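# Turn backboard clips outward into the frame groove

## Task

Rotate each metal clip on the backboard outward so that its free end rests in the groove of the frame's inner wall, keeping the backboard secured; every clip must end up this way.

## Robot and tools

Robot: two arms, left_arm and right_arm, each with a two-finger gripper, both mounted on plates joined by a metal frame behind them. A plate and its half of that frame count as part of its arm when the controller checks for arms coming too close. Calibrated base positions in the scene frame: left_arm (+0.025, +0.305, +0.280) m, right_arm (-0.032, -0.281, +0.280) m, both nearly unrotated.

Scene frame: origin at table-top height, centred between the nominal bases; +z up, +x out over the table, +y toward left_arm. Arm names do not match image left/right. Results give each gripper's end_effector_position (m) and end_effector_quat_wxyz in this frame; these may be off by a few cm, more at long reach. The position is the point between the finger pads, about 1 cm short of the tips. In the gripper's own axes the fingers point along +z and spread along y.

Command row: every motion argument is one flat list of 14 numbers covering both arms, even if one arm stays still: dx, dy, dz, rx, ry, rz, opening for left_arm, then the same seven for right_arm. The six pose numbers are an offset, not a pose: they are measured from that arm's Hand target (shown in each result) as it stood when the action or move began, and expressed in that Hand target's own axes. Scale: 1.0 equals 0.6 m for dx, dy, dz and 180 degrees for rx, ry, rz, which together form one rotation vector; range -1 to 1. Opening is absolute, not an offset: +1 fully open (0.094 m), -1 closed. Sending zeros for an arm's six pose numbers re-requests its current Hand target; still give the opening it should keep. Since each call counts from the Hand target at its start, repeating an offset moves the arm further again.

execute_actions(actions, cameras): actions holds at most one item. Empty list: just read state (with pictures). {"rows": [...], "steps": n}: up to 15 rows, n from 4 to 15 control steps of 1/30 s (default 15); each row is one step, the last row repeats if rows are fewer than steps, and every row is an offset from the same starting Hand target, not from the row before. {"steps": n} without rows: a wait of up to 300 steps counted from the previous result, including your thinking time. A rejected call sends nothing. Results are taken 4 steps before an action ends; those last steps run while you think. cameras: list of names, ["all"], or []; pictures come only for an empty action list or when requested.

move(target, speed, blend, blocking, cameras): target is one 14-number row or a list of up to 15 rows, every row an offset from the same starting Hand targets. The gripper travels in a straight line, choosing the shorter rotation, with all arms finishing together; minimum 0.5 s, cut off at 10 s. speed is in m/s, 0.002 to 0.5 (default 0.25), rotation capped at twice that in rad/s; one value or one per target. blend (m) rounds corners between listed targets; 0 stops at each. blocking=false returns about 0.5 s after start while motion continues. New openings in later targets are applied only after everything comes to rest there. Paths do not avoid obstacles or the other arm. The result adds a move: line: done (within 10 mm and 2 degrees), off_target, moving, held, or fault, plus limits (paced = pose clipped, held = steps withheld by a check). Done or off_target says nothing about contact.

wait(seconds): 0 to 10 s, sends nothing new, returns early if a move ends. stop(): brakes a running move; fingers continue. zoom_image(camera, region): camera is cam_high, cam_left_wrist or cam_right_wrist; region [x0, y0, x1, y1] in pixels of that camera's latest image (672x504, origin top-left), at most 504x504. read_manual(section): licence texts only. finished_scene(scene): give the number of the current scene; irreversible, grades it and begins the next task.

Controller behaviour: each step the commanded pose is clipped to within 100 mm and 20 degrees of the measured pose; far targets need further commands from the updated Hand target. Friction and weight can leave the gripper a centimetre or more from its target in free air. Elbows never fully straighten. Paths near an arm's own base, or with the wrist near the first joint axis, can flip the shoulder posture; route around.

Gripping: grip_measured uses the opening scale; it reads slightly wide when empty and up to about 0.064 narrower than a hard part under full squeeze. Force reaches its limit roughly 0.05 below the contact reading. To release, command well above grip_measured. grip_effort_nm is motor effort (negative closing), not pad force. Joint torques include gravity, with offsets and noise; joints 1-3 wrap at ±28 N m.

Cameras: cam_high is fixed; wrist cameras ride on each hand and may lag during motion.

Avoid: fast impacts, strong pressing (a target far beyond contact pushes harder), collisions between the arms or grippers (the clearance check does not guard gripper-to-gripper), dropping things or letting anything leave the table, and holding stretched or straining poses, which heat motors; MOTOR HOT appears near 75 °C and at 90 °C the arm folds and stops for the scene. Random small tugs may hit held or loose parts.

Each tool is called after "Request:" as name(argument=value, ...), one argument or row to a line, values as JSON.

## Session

Request:
execute_actions(
  actions=[],
)

Scene clock: 0.00 s of 6600.00 s.
left_arm: end_effector_position=(+0.1515, -0.0197, +0.2933) grip_measured=+1.000 grip_effort_nm=n/a end_effector_quat_wxyz=(+0.180, +0.628, +0.684, -0.327) | right_arm: end_effector_position=(+0.2788, -0.5966, +0.3966) grip_measured=+1.000 grip_effort_nm=n/a end_effector_quat_wxyz=(+0.170, +0.865, +0.462, -0.099)
Joint positions: left_arm=[-0.91 1.663 0.632 0.002 0.551 0.401 0.094] | right_arm=[-0.614 1.981 1.718 -1.052 0.319 1.453 0.094]
Joint velocities: within noise
Joint torques (N m): no reading
Motor temperatures (°C): left_arm=[27 33 26 29 23 27 26] | right_arm=[23 34 30 28 23 24 24]
Heat: left arm: 33 °C; right arm: 34 °C.
Hand target: left_arm +0.1519, -0.0226, +0.2980; +0.184, +0.628, +0.679, -0.332 | right_arm +0.2765, -0.5971, +0.3981; +0.170, +0.864, +0.462, -0.105
camera_calibration:
cam_left_wrist: T_world_to_cam=[[-0.97366, 0.00357014, 0.227975, 0.0815795], [-0.0667594, 0.951592, -0.300025, 0.159475], [-0.218011, -0.307342, -0.926289, 0.382225], [0, 0, 0, 1]] pos_world=[0.173406, -0.0345723, 0.3833]
cam_right_wrist: T_world_to_cam=[[-0.835207, 0.510457, -0.204605, 0.619567], [0.498544, 0.859845, 0.110096, 0.367302], [0.232128, -0.0100522, -0.972633, 0.400534], [0, 0, 0, 1]] pos_world=[0.241375, -0.628058, 0.475901]

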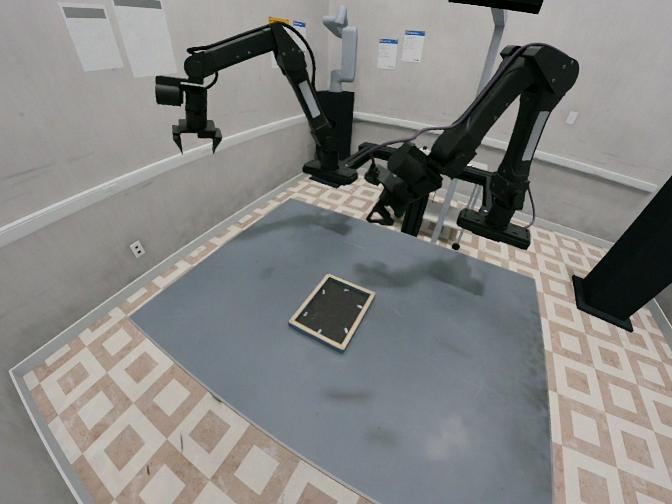

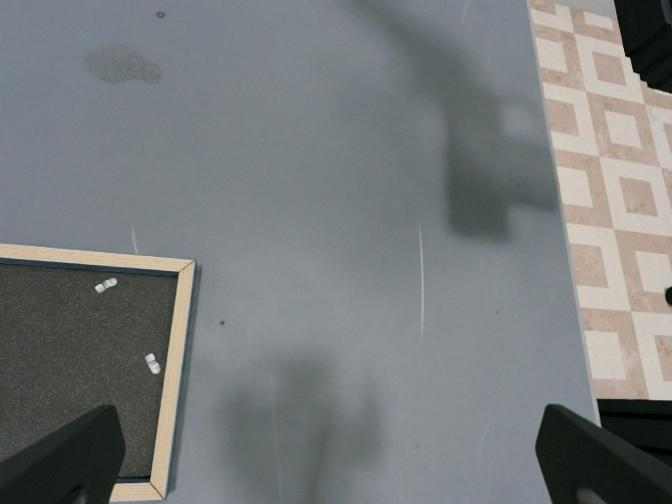

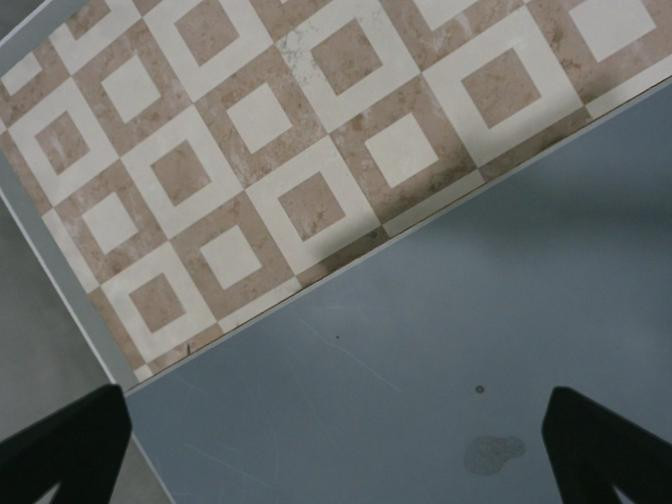

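Request:
zoom_image(
  camera="cam_high",
  region=[280, 265, 385, 360],
)

Request:
zoom_image(
  camera="cam_left_wrist",
  region=[0, 230, 220, 504],
)

Scaled by 4.800 from the camera's 672x504 image, which has a finer 960x720 frame.

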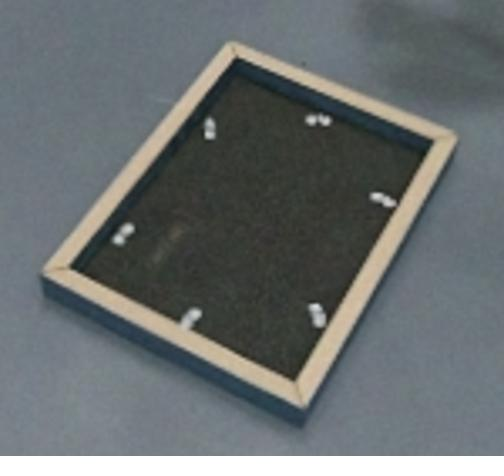

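Scaled by 1.839 from the camera's 672x504 image, which has a finer 960x720 frame.

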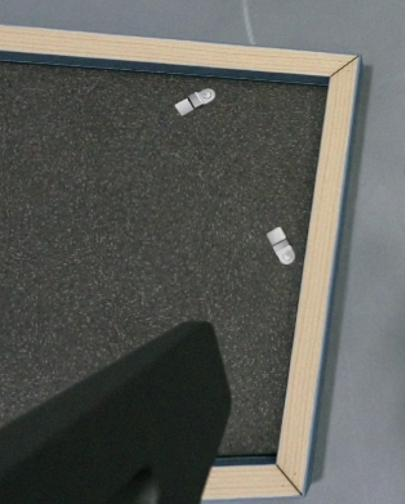

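Request:
move(
  target=[-0.2668,0.2724,0.0444,-0.0684,0.2383,0.0236,-0.5,0,0,0,0,0,0,1],
  speed=0.4,
)

Scene clock: 3.43 s of 6600.00 s.
left_arm: end_effector_position=(+0.3316, -0.1572, +0.3520) grip_measured=-0.497 grip_effort_nm=-0.120 end_effector_quat_wxyz=(+0.114, +0.697, +0.708, -0.027) | right_arm: end_effector_position=(+0.2788, -0.5966, +0.3966) grip_measured=+1.000 grip_effort_nm=-0.037 end_effector_quat_wxyz=(+0.170, +0.865, +0.462, -0.099)
Joint positions: left_arm=[-0.97 2.725 2.837 -1.452 -0.009 0.568 0.024] | right_arm=[-0.614 1.981 1.718 -1.052 0.319 1.453 0.094]
Joint velocities: within noise
Joint torques (N m): left_arm=[-0.73 -13.03 7.62 0.44 -0.03 0.02] | right_arm=[-0.17 -10.52 6.91 0.42 0.28 -0.02]
Motor temperatures (°C): left_arm=[27 34 27 30 23 27 26] | right_arm=[23 36 30 28 23 24 24]
Heat: left arm: 34 °C; right arm: 36 °C.
Hand target: left_arm +0.3297, -0.1594, +0.3501; +0.000, +0.707, +0.707, +0.000 | right_arm +0.2765, -0.5971, +0.3981; +0.170, +0.864, +0.462, -0.105
Off the commanded pose: left_arm 0.004 m, 13 deg | right_arm 0.003 m, 1 deg.
elbow stopped short (left arm): the move would have taken joint 3 (elbow) straighter than the controller allows.
Kept back: nothing.
move: off_target (left_arm); limits=paced
camera_calibration:
cam_left_wrist: T_world_to_cam=[[-0.993121, -0.0287764, -0.113502, 0.36567], [-0.0533795, 0.974012, 0.220118, 0.135941], [0.104218, 0.224662, -0.968848, 0.425373], [0, 0, 0, 1]] pos_world=[0.326079, -0.21745, 0.423703]
cam_right_wrist: T_world_to_cam=[[-0.835207, 0.510457, -0.204605, 0.619567], [0.498544, 0.859845, 0.110096, 0.367302], [0.232128, -0.0100522, -0.972633, 0.400534], [0, 0, 0, 1]] pos_world=[0.241375, -0.628058, 0.475901]

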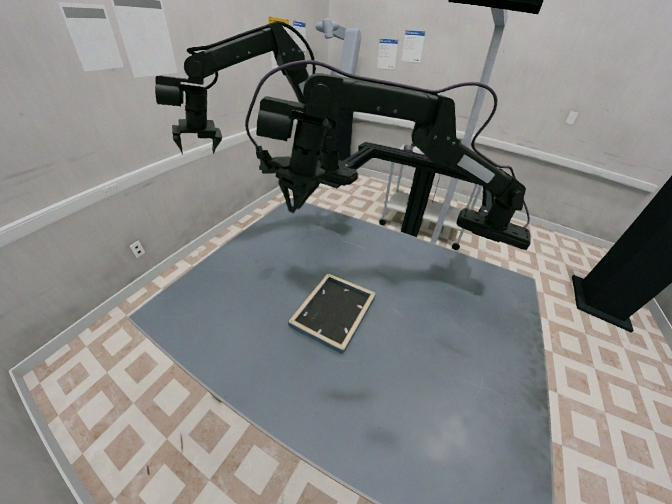

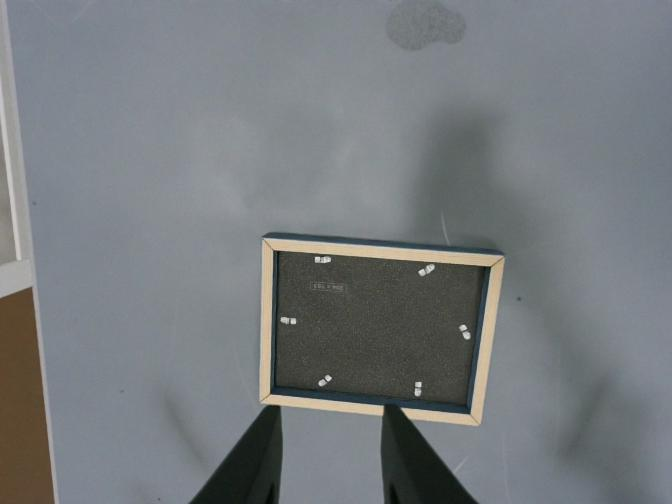

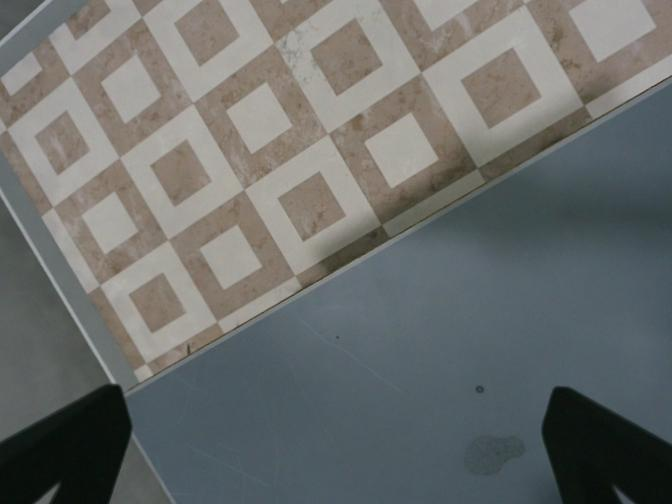

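Request:
zoom_image(
  camera="cam_left_wrist",
  region=[255, 225, 385, 415],
)

Request:
zoom_image(
  camera="cam_left_wrist",
  region=[380, 225, 510, 415],
)

Scaled by 2.653 from the camera's 672x504 image, which has a finer 960x720 frame.

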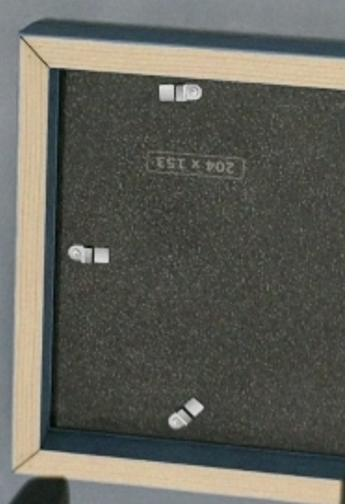

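Scaled by 2.653 from the camera's 672x504 image, which has a finer 960x720 frame.

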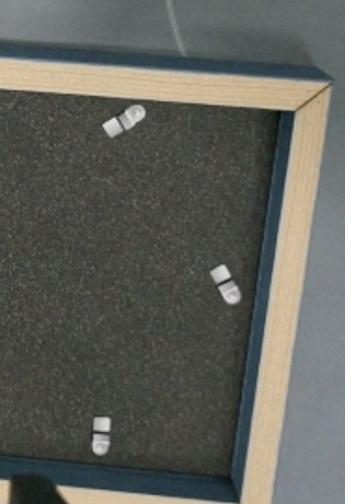

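Request:
move(
  target=[0.2898,-0.0762,0.4502,0,0,0,-0.9,0,0,0,0,0,0,1],
  speed=0.35,
)

Scene clock: 7.87 s of 6600.00 s.
left_arm: end_effector_position=(+0.2836, +0.0154, +0.0823) grip_measured=-0.897 grip_effort_nm=-0.120 end_effector_quat_wxyz=(-0.003, +0.704, +0.710, +0.001) | right_arm: end_effector_position=(+0.2788, -0.5966, +0.3966) grip_measured=+1.000 grip_effort_nm=-0.037 end_effector_quat_wxyz=(+0.170, +0.865, +0.462, -0.099)
Joint positions: left_arm=[-0.823 2.591 1.394 -0.382 -0.015 0.719 0.005] | right_arm=[-0.614 1.981 1.718 -1.052 0.319 1.453 0.094]
Joint velocities: within noise
Joint torques (N m): left_arm=[-0.16 -11.21 3.11 0.3 0 0.04] | right_arm=[-0.05 -10.52 6.9 0.45 0.3 -0.04]
Motor temperatures (°C): left_arm=[27 36 27 30 23 27 26] | right_arm=[23 38 31 28 23 24 24]
Heat: left arm: 36 °C; right arm: 38 °C.
Hand target: left_arm +0.2845, +0.0144, +0.0800; +0.001, +0.707, +0.707, +0.001 | right_arm +0.2765, -0.5971, +0.3981; +0.170, +0.864, +0.462, -0.105
Off the commanded pose: left_arm 0.003 m, 1 deg | right_arm 0.003 m, 1 deg.
Kept back: nothing.
move: done
camera_calibration:
cam_left_wrist: T_world_to_cam=[[-0.999877, -0.0116943, 0.0104556, 0.283723], [-0.00626076, 0.90863, 0.417554, -0.00393461], [-0.0143833, 0.417437, -0.908592, 0.155993], [0, 0, 0, 1]] pos_world=[0.285907, -0.0582242, 0.14041]
cam_right_wrist: T_world_to_cam=[[-0.835207, 0.510457, -0.204605, 0.619567], [0.498544, 0.859845, 0.110096, 0.367302], [0.232128, -0.0100522, -0.972633, 0.400534], [0, 0, 0, 1]] pos_world=[0.241375, -0.628058, 0.475901]

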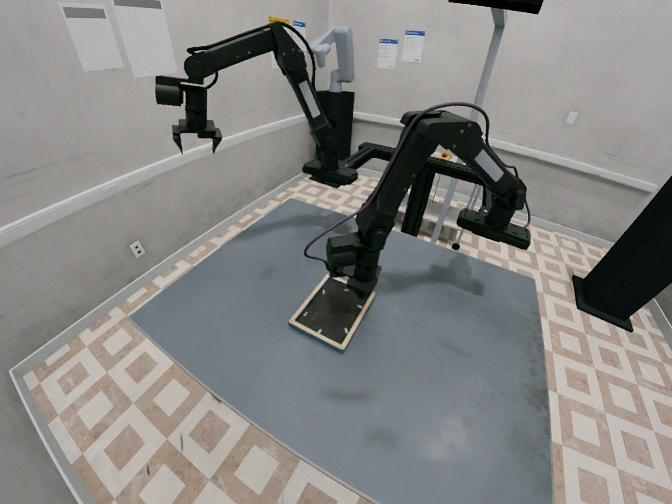

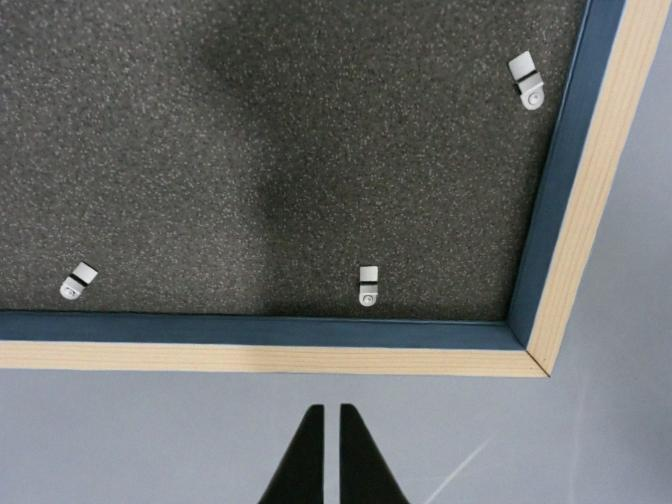

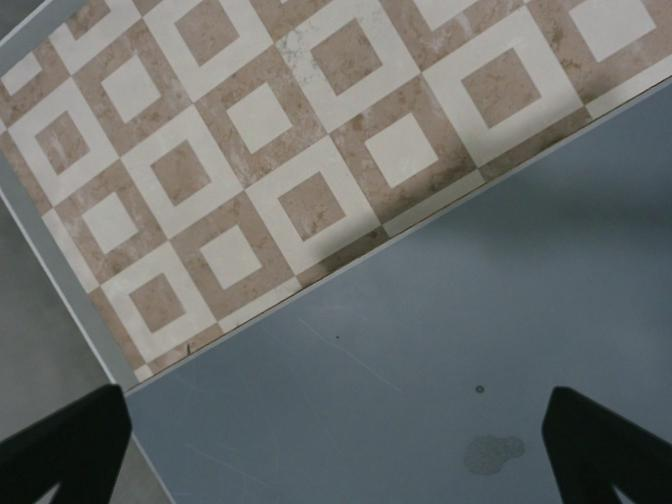

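Request:
move(
  target=[-0.0152,-0.0038,0.0867,0,0,0,-0.97,0,0,0,0,0,0,1],
  speed=0.15,
  cameras=["cam_left_wrist"],
)

Scene clock: 9.57 s of 6600.00 s.
left_arm: end_effector_position=(+0.2794, +0.0109, +0.0309) grip_measured=-0.967 grip_effort_nm=-0.149 end_effector_quat_wxyz=(-0.007, +0.709, +0.705, +0.001) | right_arm: end_effector_position=(+0.2788, -0.5966, +0.3966) grip_measured=+1.000 grip_effort_nm=-0.042 end_effector_quat_wxyz=(+0.170, +0.865, +0.462, -0.099)
Joint positions: left_arm=[-0.837 2.761 1.481 -0.307 -0.015 0.719 0.002] | right_arm=[-0.614 1.981 1.718 -1.052 0.319 1.453 0.094]
Joint velocities: within noise
Joint torques (N m): left_arm=[-0.49 -10.85 4.11 0.29 0 -0.12] | right_arm=[-0.1 -10.67 6.97 0.43 0.3 -0.02]
Motor temperatures (°C): left_arm=[27 36 27 30 23 27 26] | right_arm=[23 38 31 28 23 24 24]
Heat: left arm: 36 °C; right arm: 38 °C.
Hand target: left_arm +0.2822, +0.0053, +0.0280; +0.001, +0.707, +0.707, +0.000 | right_arm +0.2765, -0.5971, +0.3981; +0.170, +0.864, +0.462, -0.105
Off the commanded pose: left_arm 0.007 m, 1 deg | right_arm 0.003 m, 1 deg.
Kept back: nothing.
move: done
camera_calibration:
cam_left_wrist: T_world_to_cam=[[-0.999877, 0.00206913, 0.0155755, 0.27979], [0.00846272, 0.906141, 0.422892, 0.0172869], [-0.0132386, 0.422972, -0.906046, 0.110693], [0, 0, 0, 1]] pos_world=[0.281074, -0.0630634, 0.0886249]
Images, in order (width x height): cam_left_wrist 672x504.

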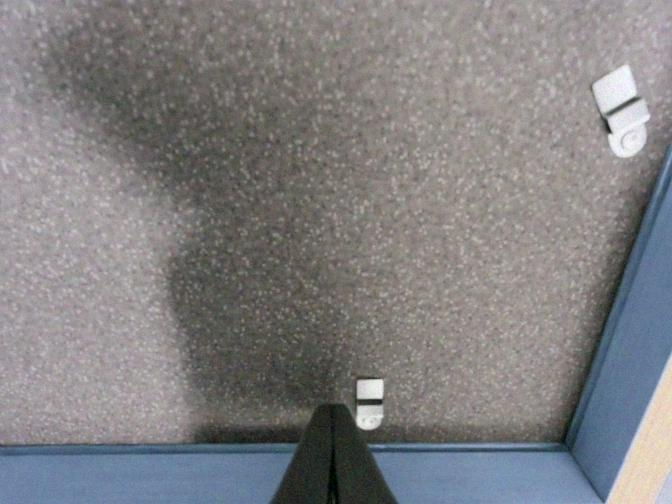

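Request:
move(
  target=[
    [-0.009,0.004,-0.025,0,0,0,-0.97,0,0,0,0,0,0,1],
    [-0.009,0.004,0.0185,0,0,0,-0.97,0,0,0,0,0,0,1],
  ],
  speed=0.1,
  cameras=["cam_left_wrist"],
)

Scene clock: 10.67 s of 6600.00 s.
left_arm: end_effector_position=(+0.2873, +0.0005, +0.0235) grip_measured=-0.967 grip_effort_nm=-0.149 end_effector_quat_wxyz=(+0.003, +0.708, +0.706, +0.001) | right_arm: end_effector_position=(+0.2788, -0.5966, +0.3966) grip_measured=+1.000 grip_effort_nm=-0.032 end_effector_quat_wxyz=(+0.170, +0.865, +0.462, -0.099)
Joint positions: left_arm=[-0.839 2.801 1.539 -0.304 -0.015 0.715 0.002] | right_arm=[-0.614 1.981 1.718 -1.052 0.319 1.453 0.094]
Joint velocities: within noise
Joint torques (N m): left_arm=[-0.65 -10.37 3.89 0.25 0 -0.11] | right_arm=[-0.02 -10.48 6.97 0.41 0.3 -0.02]
Motor temperatures (°C): left_arm=[27 36 27 30 23 27 26] | right_arm=[23 38 31 28 23 24 24]
Heat: left arm: 36 °C; right arm: 38 °C.
Hand target: left_arm +0.2846, -0.0001, +0.0169; +0.001, +0.707, +0.707, +0.000 | right_arm +0.2765, -0.5971, +0.3981; +0.170, +0.864, +0.462, -0.105
Off the commanded pose: left_arm 0.007 m, 0 deg | right_arm 0.003 m, 1 deg.
Kept back: nothing.
move: done
camera_calibration:
cam_left_wrist: T_world_to_cam=[[-0.999998, 0.0000123848, 0.00180535, 0.288123], [0.000748807, 0.912754, 0.408509, 0.032292], [-0.00164278, 0.40851, -0.912752, 0.105335], [0, 0, 0, 1]] pos_world=[0.288272, -0.0725088, 0.0824335]
Images, in order (width x height): cam_left_wrist 672x504.

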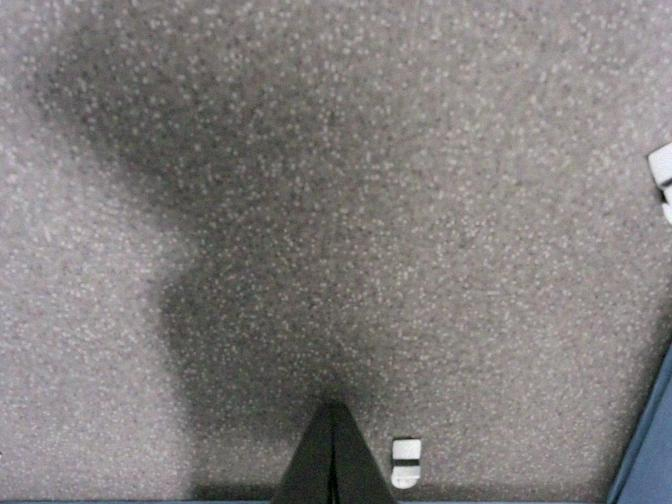

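Request:
execute_actions(
  actions=[
    {"rows":[[0,0,0.005,0,0,0,-0.9,0,0,0,0,0,0,1],[0,0,0.005,0,0,0,-0.8,0,0,0,0,0,0,1],[0,0,0.005,0,0,0,-0.7,0,0,0,0,0,0,1],[0,0,0.005,0,0,0,-0.65,0,0,0,0,0,0,1],[0,0,0.005,0,0,0,-0.6,0,0,0,0,0,0,1],[0,0,0.005,0,0,0,-0.55,0,0,0,0,0,0,1],[0,0,0.005,0,0,0,-0.5,0,0,0,0,0,0,1],[0,0,0.005,0,0,0,-0.45,0,0,0,0,0,0,1],[0,0,0.005,0,0,0,-0.4,0,0,0,0,0,0,1],[0,0,0.005,0,0,0,-0.35,0,0,0,0,0,0,1],[0,0,0.005,0,0,0,-0.3,0,0,0,0,0,0,1],[0,0,0.005,0,0,0,-0.25,0,0,0,0,0,0,1],[0,0,0.005,0,0,0,-0.2,0,0,0,0,0,0,1],[0,0,0.005,0,0,0,-0.15,0,0,0,0,0,0,1],[0,0,0.005,0,0,0,-0.08,0,0,0,0,0,0,1]],"steps":15},
  ],
)

Request:
wait(
  seconds=0.5,
  cameras=["cam_left_wrist"],
)

Scene clock: 11.60 s of 6600.00 s.
left_arm: end_effector_position=(+0.2893, -0.0013, +0.0234) grip_measured=-0.329 grip_effort_nm=0.100 end_effector_quat_wxyz=(+0.007, +0.708, +0.706, +0.002) | right_arm: end_effector_position=(+0.2788, -0.5966, +0.3966) grip_measured=+1.000 grip_effort_nm=-0.046 end_effector_quat_wxyz=(+0.170, +0.865, +0.462, -0.099)
Joint positions: left_arm=[-0.84 2.803 1.546 -0.302 -0.019 0.715 0.032] | right_arm=[-0.614 1.981 1.718 -1.052 0.319 1.453 0.094]
Joint velocities: left_arm=[0.012 0.017 -0.002 -0.037 -0.081 0.007 0.055] | right_arm=[within noise]
Joint torques (N m): left_arm=[-0.65 -9.87 3.71 0.22 0.08 -0.1] | right_arm=[0.08 -10.45 7.09 0.47 0.27 -0.02]
Motor temperatures (°C): left_arm=[27 36 27 30 23 27 26] | right_arm=[23 39 31 28 23 24 24]
Heat: left arm: 36 °C; right arm: 39 °C.
Hand target: left_arm +0.2847, +0.0000, +0.0138; +0.000, +0.707, +0.707, +0.001 | right_arm +0.2765, -0.5971, +0.3981; +0.170, +0.864, +0.462, -0.105
Steps of this call (1-17: nothing new was sent; 18-28: this action's first 11). Readings (end_effector_position of left_arm | right_arm):
18: (+0.2872, +0.0006, +0.0234) | (+0.2788, -0.5966, +0.3966)
19: (+0.2870, +0.0007, +0.0234) | (+0.2788, -0.5966, +0.3966)
21: (+0.2870, +0.0007, +0.0234) | (+0.2788, -0.5966, +0.3966)
25: (+0.2877, -0.0002, +0.0235) | (+0.2788, -0.5966, +0.3966)
28: the state above

Scene clock: 12.23 s of 6600.00 s.
left_arm: end_effector_position=(+0.2917, -0.0015, +0.0236) grip_measured=-0.083 grip_effort_nm=0.173 end_effector_quat_wxyz=(+0.010, +0.708, +0.706, +0.006) | right_arm: end_effector_position=(+0.2788, -0.5966, +0.3966) grip_measured=+1.000 grip_effort_nm=-0.032 end_effector_quat_wxyz=(+0.170, +0.865, +0.462, -0.099)
Joint positions: left_arm=[-0.839 2.803 1.547 -0.298 -0.027 0.715 0.043] | right_arm=[-0.614 1.981 1.718 -1.052 0.319 1.453 0.094]
Joint velocities: within noise
Joint torques (N m): left_arm=[-0.59 -9.84 3.73 0.24 0.12 -0.12] | right_arm=[-0.16 -10.48 7.05 0.43 0.28 -0.04]
Motor temperatures (°C): left_arm=[27 36 27 30 23 27 26] | right_arm=[23 39 31 28 23 24 24]
Heat: left arm: 36 °C; right arm: 39 °C.
Hand target: left_arm +0.2847, -0.0001, +0.0139; +0.001, +0.707, +0.707, +0.001 | right_arm +0.2765, -0.5971, +0.3981; +0.170, +0.864, +0.462, -0.105
Off the commanded pose: left_arm 0.012 m, 1 deg | right_arm 0.003 m, 1 deg.
Steps of this call (1-4: your previous action's last 4; 5-19: nothing new was sent). Readings (end_effector_position of left_arm | right_arm):
1: (+0.2900, -0.0013, +0.0235) | (+0.2788, -0.5966, +0.3966)
2: (+0.2904, -0.0013, +0.0235) | (+0.2788, -0.5966, +0.3966)
4: (+0.2911, -0.0014, +0.0236) | (+0.2788, -0.5966, +0.3966)
8: (+0.2917, -0.0015, +0.0236) | (+0.2788, -0.5966, +0.3966)
19: the state above
camera_calibration:
cam_left_wrist: T_world_to_cam=[[-0.999881, -0.000316775, -0.0154097, 0.292912], [-0.00656633, 0.913275, 0.407291, 0.0362593], [0.0139443, 0.407344, -0.913168, 0.101721], [0, 0, 0, 1]] pos_world=[0.291697, -0.0744572, 0.0826337]
Images, in order (width x height): cam_left_wrist 672x504.

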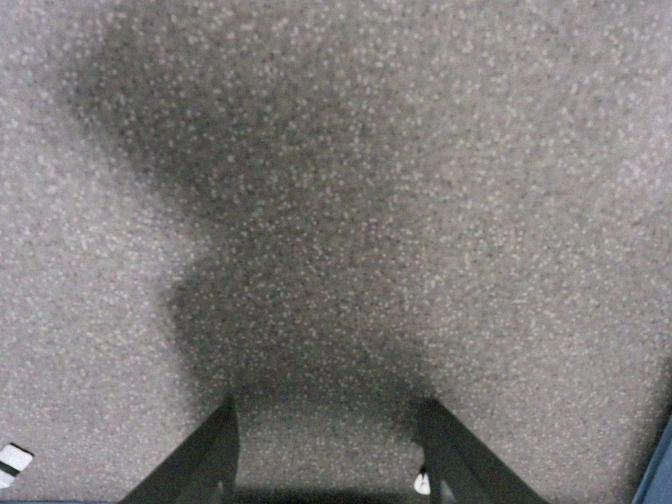

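Request:
execute_actions(
  actions=[
    {"rows":[[0,0,-0.01,0,0,0,-0.5,0,0,0,0,0,0,1]],"steps":15},
  ],
)

Request:
wait(
  seconds=0.3,
  cameras=["cam_left_wrist"],
)

Scene clock: 12.70 s of 6600.00 s.
left_arm: end_effector_position=(+0.2904, -0.0016, +0.0236) grip_measured=-0.497 grip_effort_nm=-0.120 end_effector_quat_wxyz=(+0.008, +0.708, +0.706, +0.003) | right_arm: end_effector_position=(+0.2788, -0.5966, +0.3966) grip_measured=+1.000 grip_effort_nm=-0.032 end_effector_quat_wxyz=(+0.170, +0.865, +0.462, -0.099)
Joint positions: left_arm=[-0.839 2.803 1.547 -0.301 -0.022 0.714 0.024] | right_arm=[-0.614 1.981 1.718 -1.052 0.319 1.453 0.094]
Joint velocities: within noise
Joint torques (N m): left_arm=[-0.64 -11.47 2.92 0.19 0.07 -0.11] | right_arm=[0.05 -10.61 6.94 0.47 0.26 -0.01]
Motor temperatures (°C): left_arm=[27 36 27 30 23 27 26] | right_arm=[23 39 31 28 23 24 24]
Heat: left arm: 36 °C; right arm: 39 °C.
Hand target: left_arm +0.2847, -0.0001, +0.0199; +0.001, +0.707, +0.707, +0.001 | right_arm +0.2765, -0.5971, +0.3981; +0.170, +0.864, +0.462, -0.105
Steps of this call (1-3: nothing new was sent; 4-14: this action's first 11). Readings (end_effector_position of left_arm | right_arm):
4: (+0.2916, -0.0016, +0.0236) | (+0.2788, -0.5966, +0.3966)
5: (+0.2910, -0.0015, +0.0236) | (+0.2788, -0.5966, +0.3966)
7: (+0.2906, -0.0015, +0.0236) | (+0.2788, -0.5966, +0.3966)
11: (+0.2905, -0.0016, +0.0236) | (+0.2788, -0.5966, +0.3966)
14: the state above

Scene clock: 13.13 s of 6600.00 s.
left_arm: end_effector_position=(+0.2904, -0.0016, +0.0236) grip_measured=-0.497 grip_effort_nm=-0.115 end_effector_quat_wxyz=(+0.008, +0.708, +0.706, +0.003) | right_arm: end_effector_position=(+0.2788, -0.5966, +0.3966) grip_measured=+1.000 grip_effort_nm=-0.032 end_effector_quat_wxyz=(+0.170, +0.865, +0.462, -0.099)
Joint positions: left_arm=[-0.839 2.803 1.547 -0.301 -0.022 0.714 0.024] | right_arm=[-0.614 1.981 1.718 -1.052 0.319 1.453 0.094]
Joint velocities: within noise
Joint torques (N m): left_arm=[-0.61 -11.49 2.95 0.19 0.07 -0.12] | right_arm=[-0.05 -10.43 7.16 0.44 0.29 0.01]
Motor temperatures (°C): left_arm=[27 36 27 30 23 27 26] | right_arm=[23 39 31 28 23 24 24]
Heat: left arm: 36 °C; right arm: 39 °C.
Hand target: left_arm +0.2847, -0.0001, +0.0199; +0.001, +0.707, +0.707, +0.001 | right_arm +0.2765, -0.5971, +0.3981; +0.170, +0.864, +0.462, -0.105
Off the commanded pose: left_arm 0.007 m, 1 deg | right_arm 0.003 m, 1 deg.
Steps of this call (1-4: your previous action's last 4; 5-13: nothing new was sent). Readings (end_effector_position of left_arm | right_arm):
1: (+0.2904, -0.0016, +0.0236) | (+0.2788, -0.5966, +0.3966)
2: (+0.2904, -0.0016, +0.0236) | (+0.2788, -0.5966, +0.3966)
4: (+0.2904, -0.0016, +0.0236) | (+0.2788, -0.5966, +0.3966)
8: (+0.2904, -0.0016, +0.0236) | (+0.2788, -0.5966, +0.3966)
13: the state above
camera_calibration:
cam_left_wrist: T_world_to_cam=[[-0.999959, -0.000575827, -0.00908241, 0.291517], [-0.00421401, 0.913856, 0.406017, 0.0356922], [0.00806622, 0.406038, -0.913821, 0.103475], [0, 0, 0, 1]] pos_world=[0.29082, -0.0744644, 0.0827135]
Images, in order (width x height): cam_left_wrist 672x504.

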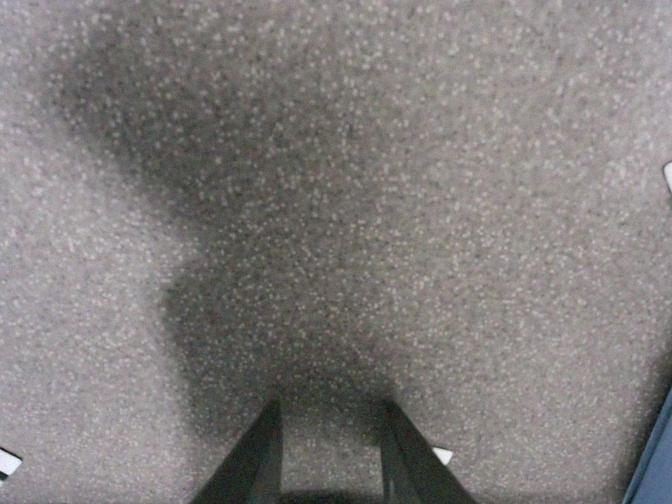

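Request:
move(
  target=[-0.01,0.004,-0.06,0,0,0,-0.97,0,0,0,0,0,0,1],
  speed=0.15,
  cameras=["cam_left_wrist"],
)

Scene clock: 14.33 s of 6600.00 s.
left_arm: end_effector_position=(+0.2887, -0.0029, +0.0469) grip_measured=-0.967 grip_effort_nm=-0.144 end_effector_quat_wxyz=(+0.000, +0.708, +0.706, +0.004) | right_arm: end_effector_position=(+0.2788, -0.5966, +0.3966) grip_measured=+1.000 grip_effort_nm=-0.042 end_effector_quat_wxyz=(+0.170, +0.865, +0.462, -0.099)
Joint positions: left_arm=[-0.845 2.737 1.531 -0.368 -0.022 0.709 0.002] | right_arm=[-0.614 1.981 1.718 -1.052 0.319 1.453 0.094]
Joint velocities: within noise
Joint torques (N m): left_arm=[-0.66 -14.75 2.48 0.1 0.07 -0.13] | right_arm=[-0.03 -10.55 6.89 0.38 0.26 -0.01]
Motor temperatures (°C): left_arm=[27 37 27 30 23 27 26] | right_arm=[23 40 31 28 23 24 24]
Heat: left arm: 37 °C; right arm: 40 °C.
Hand target: left_arm +0.2869, -0.0060, +0.0558; +0.000, +0.707, +0.707, +0.001 | right_arm +0.2765, -0.5971, +0.3981; +0.170, +0.864, +0.462, -0.105
Off the commanded pose: left_arm 0.010 m, 0 deg | right_arm 0.003 m, 1 deg.
Kept back: nothing.
move: done
camera_calibration:
cam_left_wrist: T_world_to_cam=[[-0.999998, 0.000467097, 0.0020247, 0.289526], [0.00127031, 0.908536, 0.417806, 0.0253166], [-0.00164436, 0.417807, -0.908534, 0.127861], [0, 0, 0, 1]] pos_world=[0.289704, -0.0765575, 0.105003]
Images, in order (width x height): cam_left_wrist 672x504.

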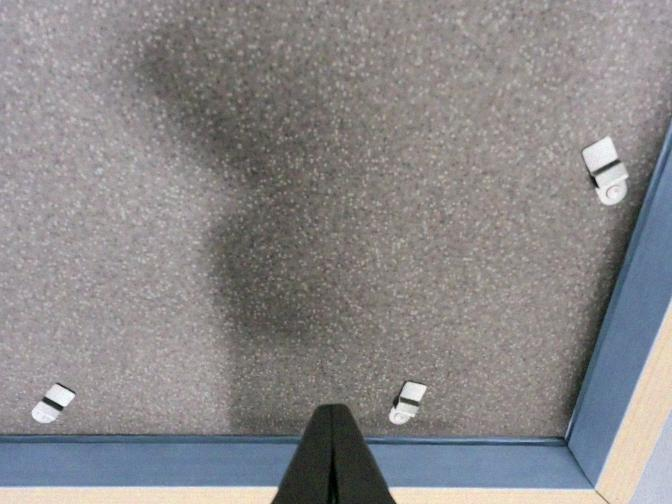

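Request:
move(
  target=[
    [0.0175,-0.014,0.02,0,0,0,-0.97,0,0,0,0,0,0,1],
    [0.0175,-0.014,0.066,0,0,0,-0.97,0,0,0,0,0,0,1],
  ],
  speed=0.12,
  cameras=["cam_left_wrist"],
)

Scene clock: 15.60 s of 6600.00 s.
left_arm: end_effector_position=(+0.2799, +0.0070, +0.0234) grip_measured=-0.967 grip_effort_nm=-0.144 end_effector_quat_wxyz=(-0.001, +0.708, +0.706, +0.004) | right_arm: end_effector_position=(+0.2788, -0.5966, +0.3966) grip_measured=+1.000 grip_effort_nm=-0.037 end_effector_quat_wxyz=(+0.170, +0.865, +0.462, -0.099)
Joint positions: left_arm=[-0.845 2.787 1.498 -0.286 -0.022 0.708 0.002] | right_arm=[-0.614 1.981 1.718 -1.052 0.319 1.453 0.094]
Joint velocities: within noise
Joint torques (N m): left_arm=[-0.44 -10.06 3.79 0.33 0.06 -0.09] | right_arm=[0.05 -10.63 7.1 0.41 0.29 0]
Motor temperatures (°C): left_arm=[27 37 27 30 23 27 26] | right_arm=[23 40 31 28 23 24 24]
Heat: left arm: 37 °C; right arm: 40 °C.
Hand target: left_arm +0.2786, +0.0044, +0.0163; +0.000, +0.707, +0.707, +0.001 | right_arm +0.2765, -0.5971, +0.3981; +0.170, +0.864, +0.462, -0.105
Off the commanded pose: left_arm 0.008 m, 0 deg | right_arm 0.003 m, 1 deg.
Kept back: nothing.
move: done
camera_calibration:
cam_left_wrist: T_world_to_cam=[[-0.999995, 0.000107892, 0.00325888, 0.280689], [0.00146383, 0.907929, 0.419121, 0.0260552], [-0.00291361, 0.419124, -0.907924, 0.102721], [0, 0, 0, 1]] pos_world=[0.280948, -0.0667393, 0.0814278]
Images, in order (width x height): cam_left_wrist 672x504.

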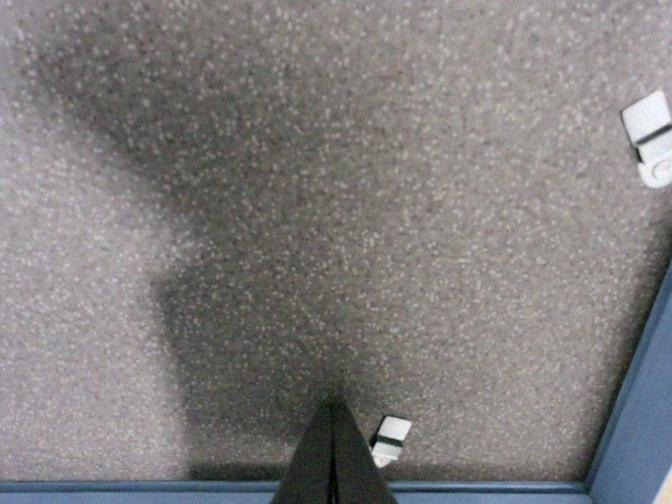

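Request:
zoom_image(
  camera="cam_left_wrist",
  region=[290, 380, 450, 500],
)

Scaled by 3.150 from the camera's 672x504 image, which has a finer 960x720 frame.

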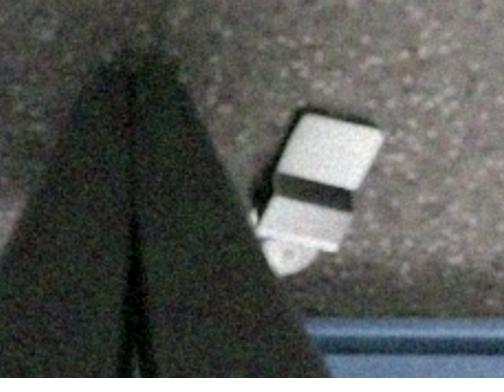

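Request:
move(
  target=[
    [0,0,-0.03,0,0,0,-0.97,0,0,0,0,0,0,1],
    [-0.0095,0,-0.03,0,0,0,-0.97,0,0,0,0,0,0,1],
    [-0.0095,0,0.001,0,0,0,-0.97,0,0,0,0,0,0,1],
  ],
  speed=0.12,
  cameras=["cam_left_wrist"],
)

Request:
zoom_image(
  camera="cam_left_wrist",
  region=[290, 380, 450, 500],
)

Scene clock: 16.93 s of 6600.00 s.
left_arm: end_effector_position=(+0.2814, +0.0005, +0.0233) grip_measured=-0.967 grip_effort_nm=-0.149 end_effector_quat_wxyz=(+0.003, +0.709, +0.706, +0.004) | right_arm: end_effector_position=(+0.2788, -0.5966, +0.3966) grip_measured=+1.000 grip_effort_nm=-0.042 end_effector_quat_wxyz=(+0.170, +0.865, +0.462, -0.099)
Joint positions: left_arm=[-0.853 2.795 1.521 -0.294 -0.022 0.702 0.002] | right_arm=[-0.614 1.981 1.718 -1.052 0.319 1.453 0.094]
Joint velocities: within noise
Joint torques (N m): left_arm=[-0.58 -9.94 4.16 0.27 0.06 -0.12] | right_arm=[-0.02 -10.58 6.8 0.43 0.28 -0.04]
Motor temperatures (°C): left_arm=[27 37 27 29 23 27 26] | right_arm=[23 40 31 28 23 24 24]
Heat: left arm: 37 °C; right arm: 40 °C.
Hand target: left_arm +0.2786, -0.0013, +0.0156; +0.001, +0.707, +0.707, +0.001 | right_arm +0.2765, -0.5971, +0.3981; +0.170, +0.864, +0.462, -0.105
Off the commanded pose: left_arm 0.008 m, 0 deg | right_arm 0.003 m, 1 deg.
Kept back: nothing.
move: done
camera_calibration:
cam_left_wrist: T_world_to_cam=[[-0.999998, 0.00115185, -0.00177576, 0.282313], [0.000313977, 0.910402, 0.413724, 0.0323773], [0.00209321, 0.413722, -0.910401, 0.10404], [0, 0, 0, 1]] pos_world=[0.282085, -0.0728453, 0.0818244]
Images, in order (width x height): cam_left_wrist 672x504.

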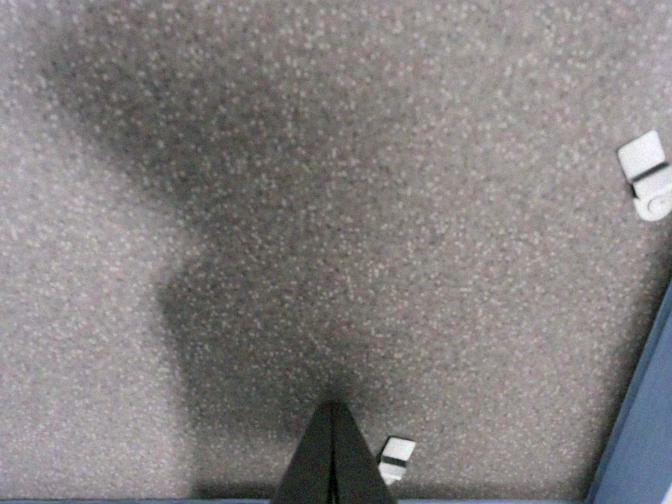

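Scaled by 3.150 from the camera's 672x504 image, which has a finer 960x720 frame.

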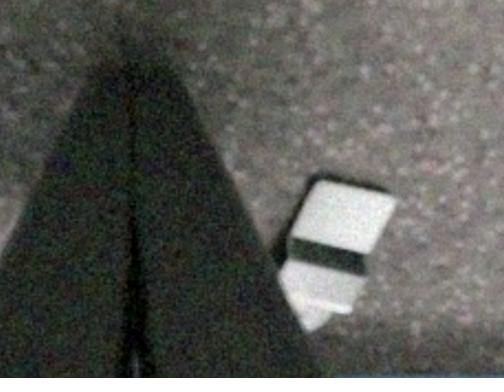

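Request:
execute_actions(
  actions=[
    {"rows":[[0,0,0.003,0,0,0,-0.8,0,0,0,0,0,0,1],[0,0,0.003,0,0,0,-0.75,0,0,0,0,0,0,1],[0,0,0.003,0,0,0,-0.7,0,0,0,0,0,0,1],[0,0,0.003,0,0,0,-0.65,0,0,0,0,0,0,1],[0,0,0.003,0,0,0,-0.6,0,0,0,0,0,0,1],[0,0,0.003,0,0,0,-0.55,0,0,0,0,0,0,1],[0,0,0.003,0,0,0,-0.5,0,0,0,0,0,0,1],[0,0,0.003,0,0,0,-0.43,0,0,0,0,0,0,1],[0,0,0.003,0,0,0,-0.36,0,0,0,0,0,0,1],[0,0,0.003,0,0,0,-0.29,0,0,0,0,0,0,1],[0,0,0.003,0,0,0,-0.22,0,0,0,0,0,0,1],[0,0,0.003,0,0,0,-0.15,0,0,0,0,0,0,1],[0,0,0.003,0,0,0,-0.08,0,0,0,0,0,0,1],[0,0,0.003,0,0,0,-0.01,0,0,0,0,0,0,1],[0,0,0.003,0,0,0,0.06,0,0,0,0,0,0,1]],"steps":15},
  ],
)

Request:
wait(
  seconds=0.4,
  cameras=["cam_left_wrist"],
)

Request:
move(
  target=[0.008,0,-0.03,0,0,0,-0.9,0,0,0,0,0,0,1],
  speed=0.15,
  cameras=["cam_left_wrist"],
)

Scene clock: 17.70 s of 6600.00 s.
left_arm: end_effector_position=(+0.2849, -0.0026, +0.0234) grip_measured=-0.257 grip_effort_nm=0.061 end_effector_quat_wxyz=(+0.009, +0.708, +0.706, +0.004) | right_arm: end_effector_position=(+0.2788, -0.5966, +0.3966) grip_measured=+1.000 grip_effort_nm=-0.037 end_effector_quat_wxyz=(+0.170, +0.865, +0.462, -0.099)
Joint positions: left_arm=[-0.852 2.798 1.53 -0.288 -0.023 0.702 0.035] | right_arm=[-0.614 1.981 1.718 -1.052 0.319 1.453 0.094]
Joint velocities: left_arm=[0.007 0.017 0.017 0.022 -0.022 -0.022 0.074] | right_arm=[within noise]
Joint torques (N m): left_arm=[-0.68 -9.83 3.59 0.2 0.11 -0.12] | right_arm=[0.12 -10.47 7.08 0.44 0.28 -0.05]
Motor temperatures (°C): left_arm=[27 37 27 29 23 27 26] | right_arm=[23 40 31 28 23 24 24]
Heat: left arm: 37 °C; right arm: 40 °C.
Hand target: left_arm +0.2786, -0.0014, +0.0138; +0.001, +0.707, +0.707, +0.001 | right_arm +0.2765, -0.5971, +0.3981; +0.170, +0.864, +0.462, -0.105
Steps of this call (1-12: nothing new was sent; 13-23: this action's first 11). Readings (end_effector_position of left_arm | right_arm):
13: (+0.2813, +0.0006, +0.0232) | (+0.2788, -0.5966, +0.3966)
14: (+0.2810, +0.0005, +0.0232) | (+0.2788, -0.5966, +0.3966)
16: (+0.2809, +0.0004, +0.0232) | (+0.2788, -0.5966, +0.3966)
20: (+0.2827, -0.0012, +0.0234) | (+0.2788, -0.5966, +0.3966)
23: the state above

Scene clock: 18.23 s of 6600.00 s.
left_arm: end_effector_position=(+0.2850, -0.0030, +0.0235) grip_measured=+0.057 grip_effort_nm=0.173 end_effector_quat_wxyz=(+0.009, +0.708, +0.706, +0.004) | right_arm: end_effector_position=(+0.2788, -0.5966, +0.3966) grip_measured=+1.000 grip_effort_nm=-0.037 end_effector_quat_wxyz=(+0.170, +0.865, +0.462, -0.099)
Joint positions: left_arm=[-0.852 2.798 1.53 -0.287 -0.023 0.702 0.05] | right_arm=[-0.614 1.981 1.718 -1.052 0.319 1.453 0.094]
Joint velocities: within noise
Joint torques (N m): left_arm=[-0.64 -9.77 3.67 0.25 0.08 -0.11] | right_arm=[-0.05 -10.61 6.98 0.42 0.25 -0.01]
Motor temperatures (°C): left_arm=[27 37 27 29 23 27 26] | right_arm=[23 40 31 28 23 24 24]
Heat: left arm: 37 °C; right arm: 40 °C.
Hand target: left_arm +0.2787, -0.0014, +0.0139; +0.001, +0.707, +0.707, +0.001 | right_arm +0.2765, -0.5971, +0.3981; +0.170, +0.864, +0.462, -0.105
Off the commanded pose: left_arm 0.012 m, 1 deg | right_arm 0.003 m, 1 deg.
Steps of this call (1-4: your previous action's last 4; 5-16: nothing new was sent). Readings (end_effector_position of left_arm | right_arm):
1: (+0.2852, -0.0029, +0.0235) | (+0.2788, -0.5966, +0.3966)
2: (+0.2850, -0.0030, +0.0235) | (+0.2788, -0.5966, +0.3966)
4: (+0.2850, -0.0030, +0.0235) | (+0.2788, -0.5966, +0.3966)
8: (+0.2850, -0.0030, +0.0235) | (+0.2788, -0.5966, +0.3966)
16: the state above
camera_calibration:
cam_left_wrist: T_world_to_cam=[[-0.999937, -0.000249231, -0.011229, 0.286171], [-0.00477641, 0.914284, 0.405045, 0.0372124], [0.0101655, 0.405073, -0.914228, 0.103419], [0, 0, 0, 1]] pos_world=[0.285279, -0.0758436, 0.0826892]
Images, in order (width x height): cam_left_wrist 672x504.

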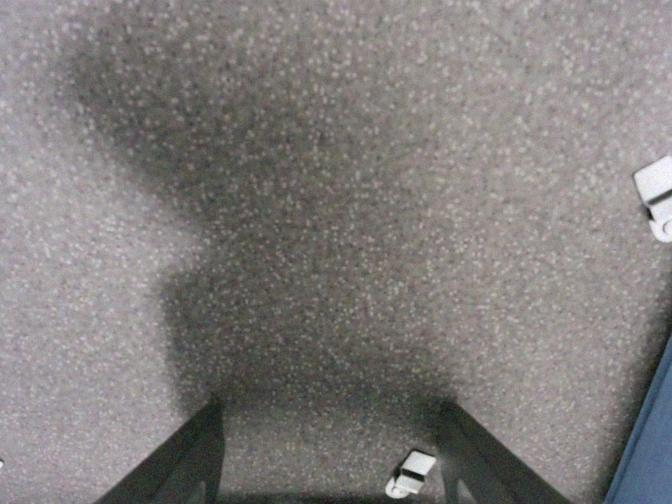

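Scene clock: 19.17 s of 6600.00 s.
left_arm: end_effector_position=(+0.2783, +0.0046, +0.0233) grip_measured=-0.897 grip_effort_nm=-0.120 end_effector_quat_wxyz=(-0.001, +0.708, +0.706, +0.004) | right_arm: end_effector_position=(+0.2788, -0.5966, +0.3966) grip_measured=+1.000 grip_effort_nm=-0.037 end_effector_quat_wxyz=(+0.170, +0.865, +0.462, -0.099)
Joint positions: left_arm=[-0.852 2.788 1.5 -0.286 -0.022 0.701 0.005] | right_arm=[-0.614 1.981 1.718 -1.052 0.319 1.453 0.094]
Joint velocities: within noise
Joint torques (N m): left_arm=[-0.09 -14.61 1.84 0.11 0.07 -0.05] | right_arm=[0.02 -10.56 6.93 0.4 0.32 -0.02]
Motor temperatures (°C): left_arm=[27 37 27 29 23 27 26] | right_arm=[23 41 31 28 23 24 24]
Heat: left arm: 37 °C; right arm: 41 °C.
Hand target: left_arm +0.2786, +0.0036, +0.0318; +0.000, +0.707, +0.707, +0.001 | right_arm +0.2765, -0.5971, +0.3981; +0.170, +0.864, +0.462, -0.105
Off the commanded pose: left_arm 0.009 m, 0 deg | right_arm 0.003 m, 1 deg.
Kept back: nothing.
move: done
camera_calibration:
cam_left_wrist: T_world_to_cam=[[-0.999998, -0.00029142, 0.00215353, 0.279155], [0.000635383, 0.908458, 0.417975, 0.0284679], [-0.0020782, 0.417976, -0.908456, 0.103383], [0, 0, 0, 1]] pos_world=[0.279352, -0.0689922, 0.0814188]
Images, in order (width x height): cam_left_wrist 672x504.

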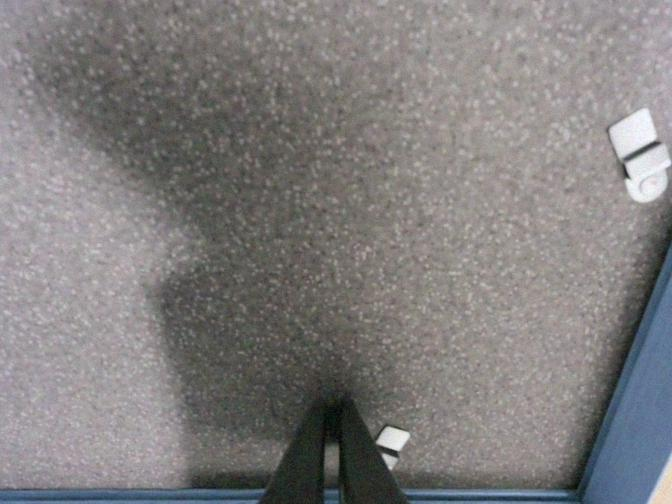

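Request:
move(
  target=[0.004,0,0.029,0,0,0,-0.8,0,0,0,0,0,0,1],
  speed=0.1,
  cameras=["cam_left_wrist"],
)

Request:
zoom_image(
  camera="cam_left_wrist",
  region=[290, 380, 450, 500],
)

Scene clock: 20.67 s of 6600.00 s.
left_arm: end_effector_position=(+0.2780, +0.0048, +0.0233) grip_measured=-0.803 grip_effort_nm=0.168 end_effector_quat_wxyz=(-0.001, +0.708, +0.706, +0.004) | right_arm: end_effector_position=(+0.2788, -0.5966, +0.3966) grip_measured=+1.000 grip_effort_nm=-0.032 end_effector_quat_wxyz=(+0.170, +0.865, +0.462, -0.099)
Joint positions: left_arm=[-0.852 2.788 1.5 -0.288 -0.021 0.701 0.009] | right_arm=[-0.614 1.981 1.718 -1.052 0.319 1.453 0.094]
Joint velocities: within noise
Joint torques (N m): left_arm=[0.29 -9.81 3.37 0.4 0.06 -0.01] | right_arm=[-0.09 -10.55 7.04 0.43 0.29 -0.05]
Motor temperatures (°C): left_arm=[27 37 27 29 23 27 26] | right_arm=[23 41 31 28 23 24 24]
Heat: left arm: 37 °C; right arm: 41 °C.
Hand target: left_arm +0.2786, +0.0060, +0.0144; +0.000, +0.707, +0.707, +0.001 | right_arm +0.2765, -0.5971, +0.3981; +0.170, +0.864, +0.462, -0.105
Off the commanded pose: left_arm 0.009 m, 0 deg | right_arm 0.003 m, 1 deg.
Kept back: nothing.
move: done
camera_calibration:
cam_left_wrist: T_world_to_cam=[[-0.999993, -0.000274472, 0.00371879, 0.27877], [0.00130739, 0.908175, 0.41859, 0.0280839], [-0.0034922, 0.418592, -0.908168, 0.103681], [0, 0, 0, 1]] pos_world=[0.279093, -0.0688285, 0.0813674]
Images, in order (width x height): cam_left_wrist 672x504.

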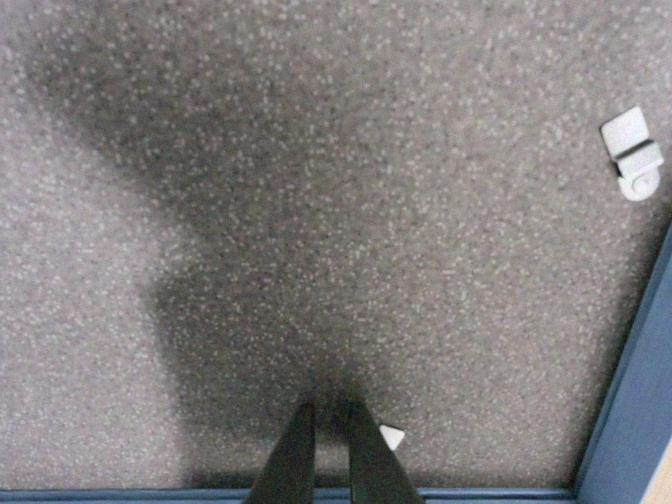

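Scaled by 3.150 from the camera's 672x504 image, which has a finer 960x720 frame.

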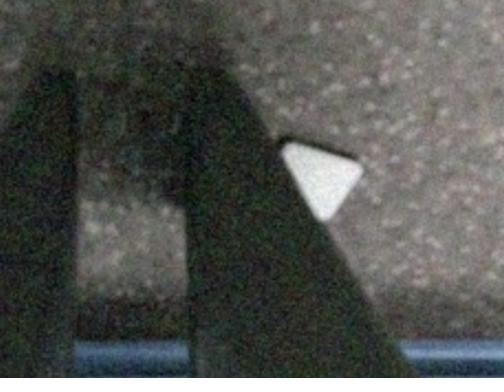

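Request:
execute_actions(
  actions=[
    {"rows":[[0,0,0,0,0,0,-0.76,0,0,0,0,0,0,1],[0,0,0,0,0,0,-0.72,0,0,0,0,0,0,1],[0,0,0,0,0,0,-0.68,0,0,0,0,0,0,1],[0,0,0,0,0,0,-0.64,0,0,0,0,0,0,1],[0,0,0,0,0,0,-0.6,0,0,0,0,0,0,1],[0,0,0,0,0,0,-0.56,0,0,0,0,0,0,1],[0,0,0,0,0,0,-0.52,0,0,0,0,0,0,1],[0,0,0,0,0,0,-0.48,0,0,0,0,0,0,1],[0,0,0,0,0,0,-0.44,0,0,0,0,0,0,1],[0,0,0,0,0,0,-0.4,0,0,0,0,0,0,1],[0,0,0,0,0,0,-0.36,0,0,0,0,0,0,1],[0,0,0,0,0,0,-0.32,0,0,0,0,0,0,1],[0,0,0,0,0,0,-0.28,0,0,0,0,0,0,1],[0,0,0,0,0,0,-0.24,0,0,0,0,0,0,1],[0,0,0,0,0,0,-0.20,0,0,0,0,0,0,1]],"steps":15},
  ],
)

Request:
wait(
  seconds=0.4,
  cameras=["cam_left_wrist"],
)

Request:
zoom_image(
  camera="cam_left_wrist",
  region=[290, 380, 490, 504],
)

Scene clock: 21.30 s of 6600.00 s.
left_arm: end_effector_position=(+0.2848, +0.0027, +0.0233) grip_measured=-0.382 grip_effort_nm=0.120 end_effector_quat_wxyz=(+0.011, +0.706, +0.708, +0.007) | right_arm: end_effector_position=(+0.2788, -0.5966, +0.3966) grip_measured=+1.000 grip_effort_nm=-0.037 end_effector_quat_wxyz=(+0.170, +0.865, +0.462, -0.099)
Joint positions: left_arm=[-0.846 2.788 1.5 -0.263 -0.029 0.701 0.029] | right_arm=[-0.614 1.981 1.718 -1.052 0.319 1.453 0.094]
Joint velocities: left_arm=[0.007 0.012 -0.002 -0.037 -0.095 0.022 0.042] | right_arm=[within noise]
Joint torques (N m): left_arm=[-0.28 -9.85 3.41 0.16 0.19 -0.01] | right_arm=[0.1 -10.47 6.91 0.45 0.33 -0.02]
Motor temperatures (°C): left_arm=[27 37 27 29 23 27 26] | right_arm=[23 41 31 28 23 24 24]
Heat: left arm: 37 °C; right arm: 41 °C.
Hand target: left_arm +0.2786, +0.0059, +0.0144; +0.000, +0.707, +0.707, +0.001 | right_arm +0.2765, -0.5971, +0.3981; +0.170, +0.864, +0.462, -0.105
Steps of this call (1-8: nothing new was sent; 9-19: this action's first 11). Readings (end_effector_position of left_arm | right_arm):
9: (+0.2780, +0.0048, +0.0233) | (+0.2788, -0.5966, +0.3966)
10: (+0.2784, +0.0043, +0.0233) | (+0.2788, -0.5966, +0.3966)
12: (+0.2798, +0.0037, +0.0233) | (+0.2788, -0.5966, +0.3966)
16: (+0.2828, +0.0029, +0.0233) | (+0.2788, -0.5966, +0.3966)
19: the state above

Scene clock: 21.83 s of 6600.00 s.
left_arm: end_effector_position=(+0.2871, +0.0020, +0.0235) grip_measured=-0.203 grip_effort_nm=0.183 end_effector_quat_wxyz=(+0.015, +0.705, +0.709, +0.008) | right_arm: end_effector_position=(+0.2788, -0.5966, +0.3966) grip_measured=+1.000 grip_effort_nm=-0.042 end_effector_quat_wxyz=(+0.170, +0.865, +0.462, -0.099)
Joint positions: left_arm=[-0.845 2.788 1.501 -0.256 -0.033 0.701 0.037] | right_arm=[-0.614 1.981 1.718 -1.052 0.319 1.453 0.094]
Joint velocities: within noise
Joint torques (N m): left_arm=[-0.32 -9.91 3.34 0.18 0.18 -0.01] | right_arm=[-0.06 -10.59 6.94 0.47 0.25 -0.01]
Motor temperatures (°C): left_arm=[27 37 27 29 23 27 26] | right_arm=[23 41 31 28 23 24 24]
Heat: left arm: 37 °C; right arm: 41 °C.
Hand target: left_arm +0.2786, +0.0059, +0.0144; +0.001, +0.707, +0.707, +0.001 | right_arm +0.2765, -0.5971, +0.3981; +0.170, +0.864, +0.462, -0.105
Off the commanded pose: left_arm 0.013 m, 2 deg | right_arm 0.003 m, 1 deg.
Steps of this call (1-4: your previous action's last 4; 5-16: nothing new was sent). Readings (end_effector_position of left_arm | right_arm):
1: (+0.2853, +0.0026, +0.0233) | (+0.2788, -0.5966, +0.3966)
2: (+0.2857, +0.0022, +0.0233) | (+0.2788, -0.5966, +0.3966)
4: (+0.2865, +0.0022, +0.0234) | (+0.2788, -0.5966, +0.3966)
8: (+0.2871, +0.0020, +0.0235) | (+0.2788, -0.5966, +0.3966)
16: the state above
camera_calibration:
cam_left_wrist: T_world_to_cam=[[-0.999628, -0.00867537, -0.0258509, 0.288516], [-0.0183644, 0.914985, 0.40307, 0.0365899], [0.0201564, 0.403395, -0.914804, 0.0984655], [0, 0, 0, 1]] pos_world=[0.287096, -0.0706967, 0.0827867]
Images, in order (width x height): cam_left_wrist 672x504.

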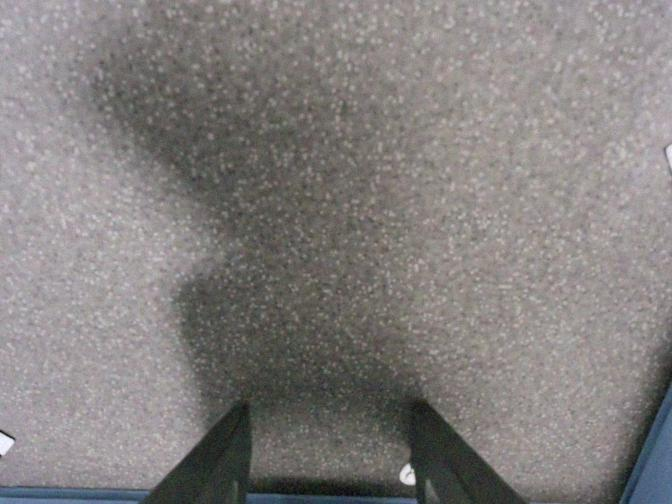

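Scaled by 2.520 from the camera's 672x504 image, which has a finer 960x720 frame.

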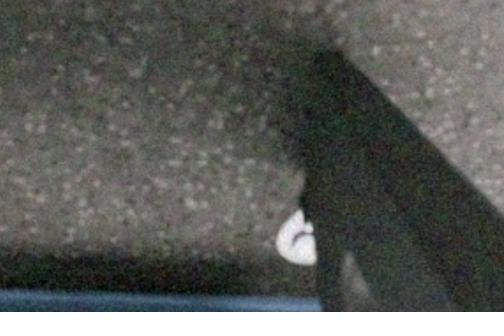

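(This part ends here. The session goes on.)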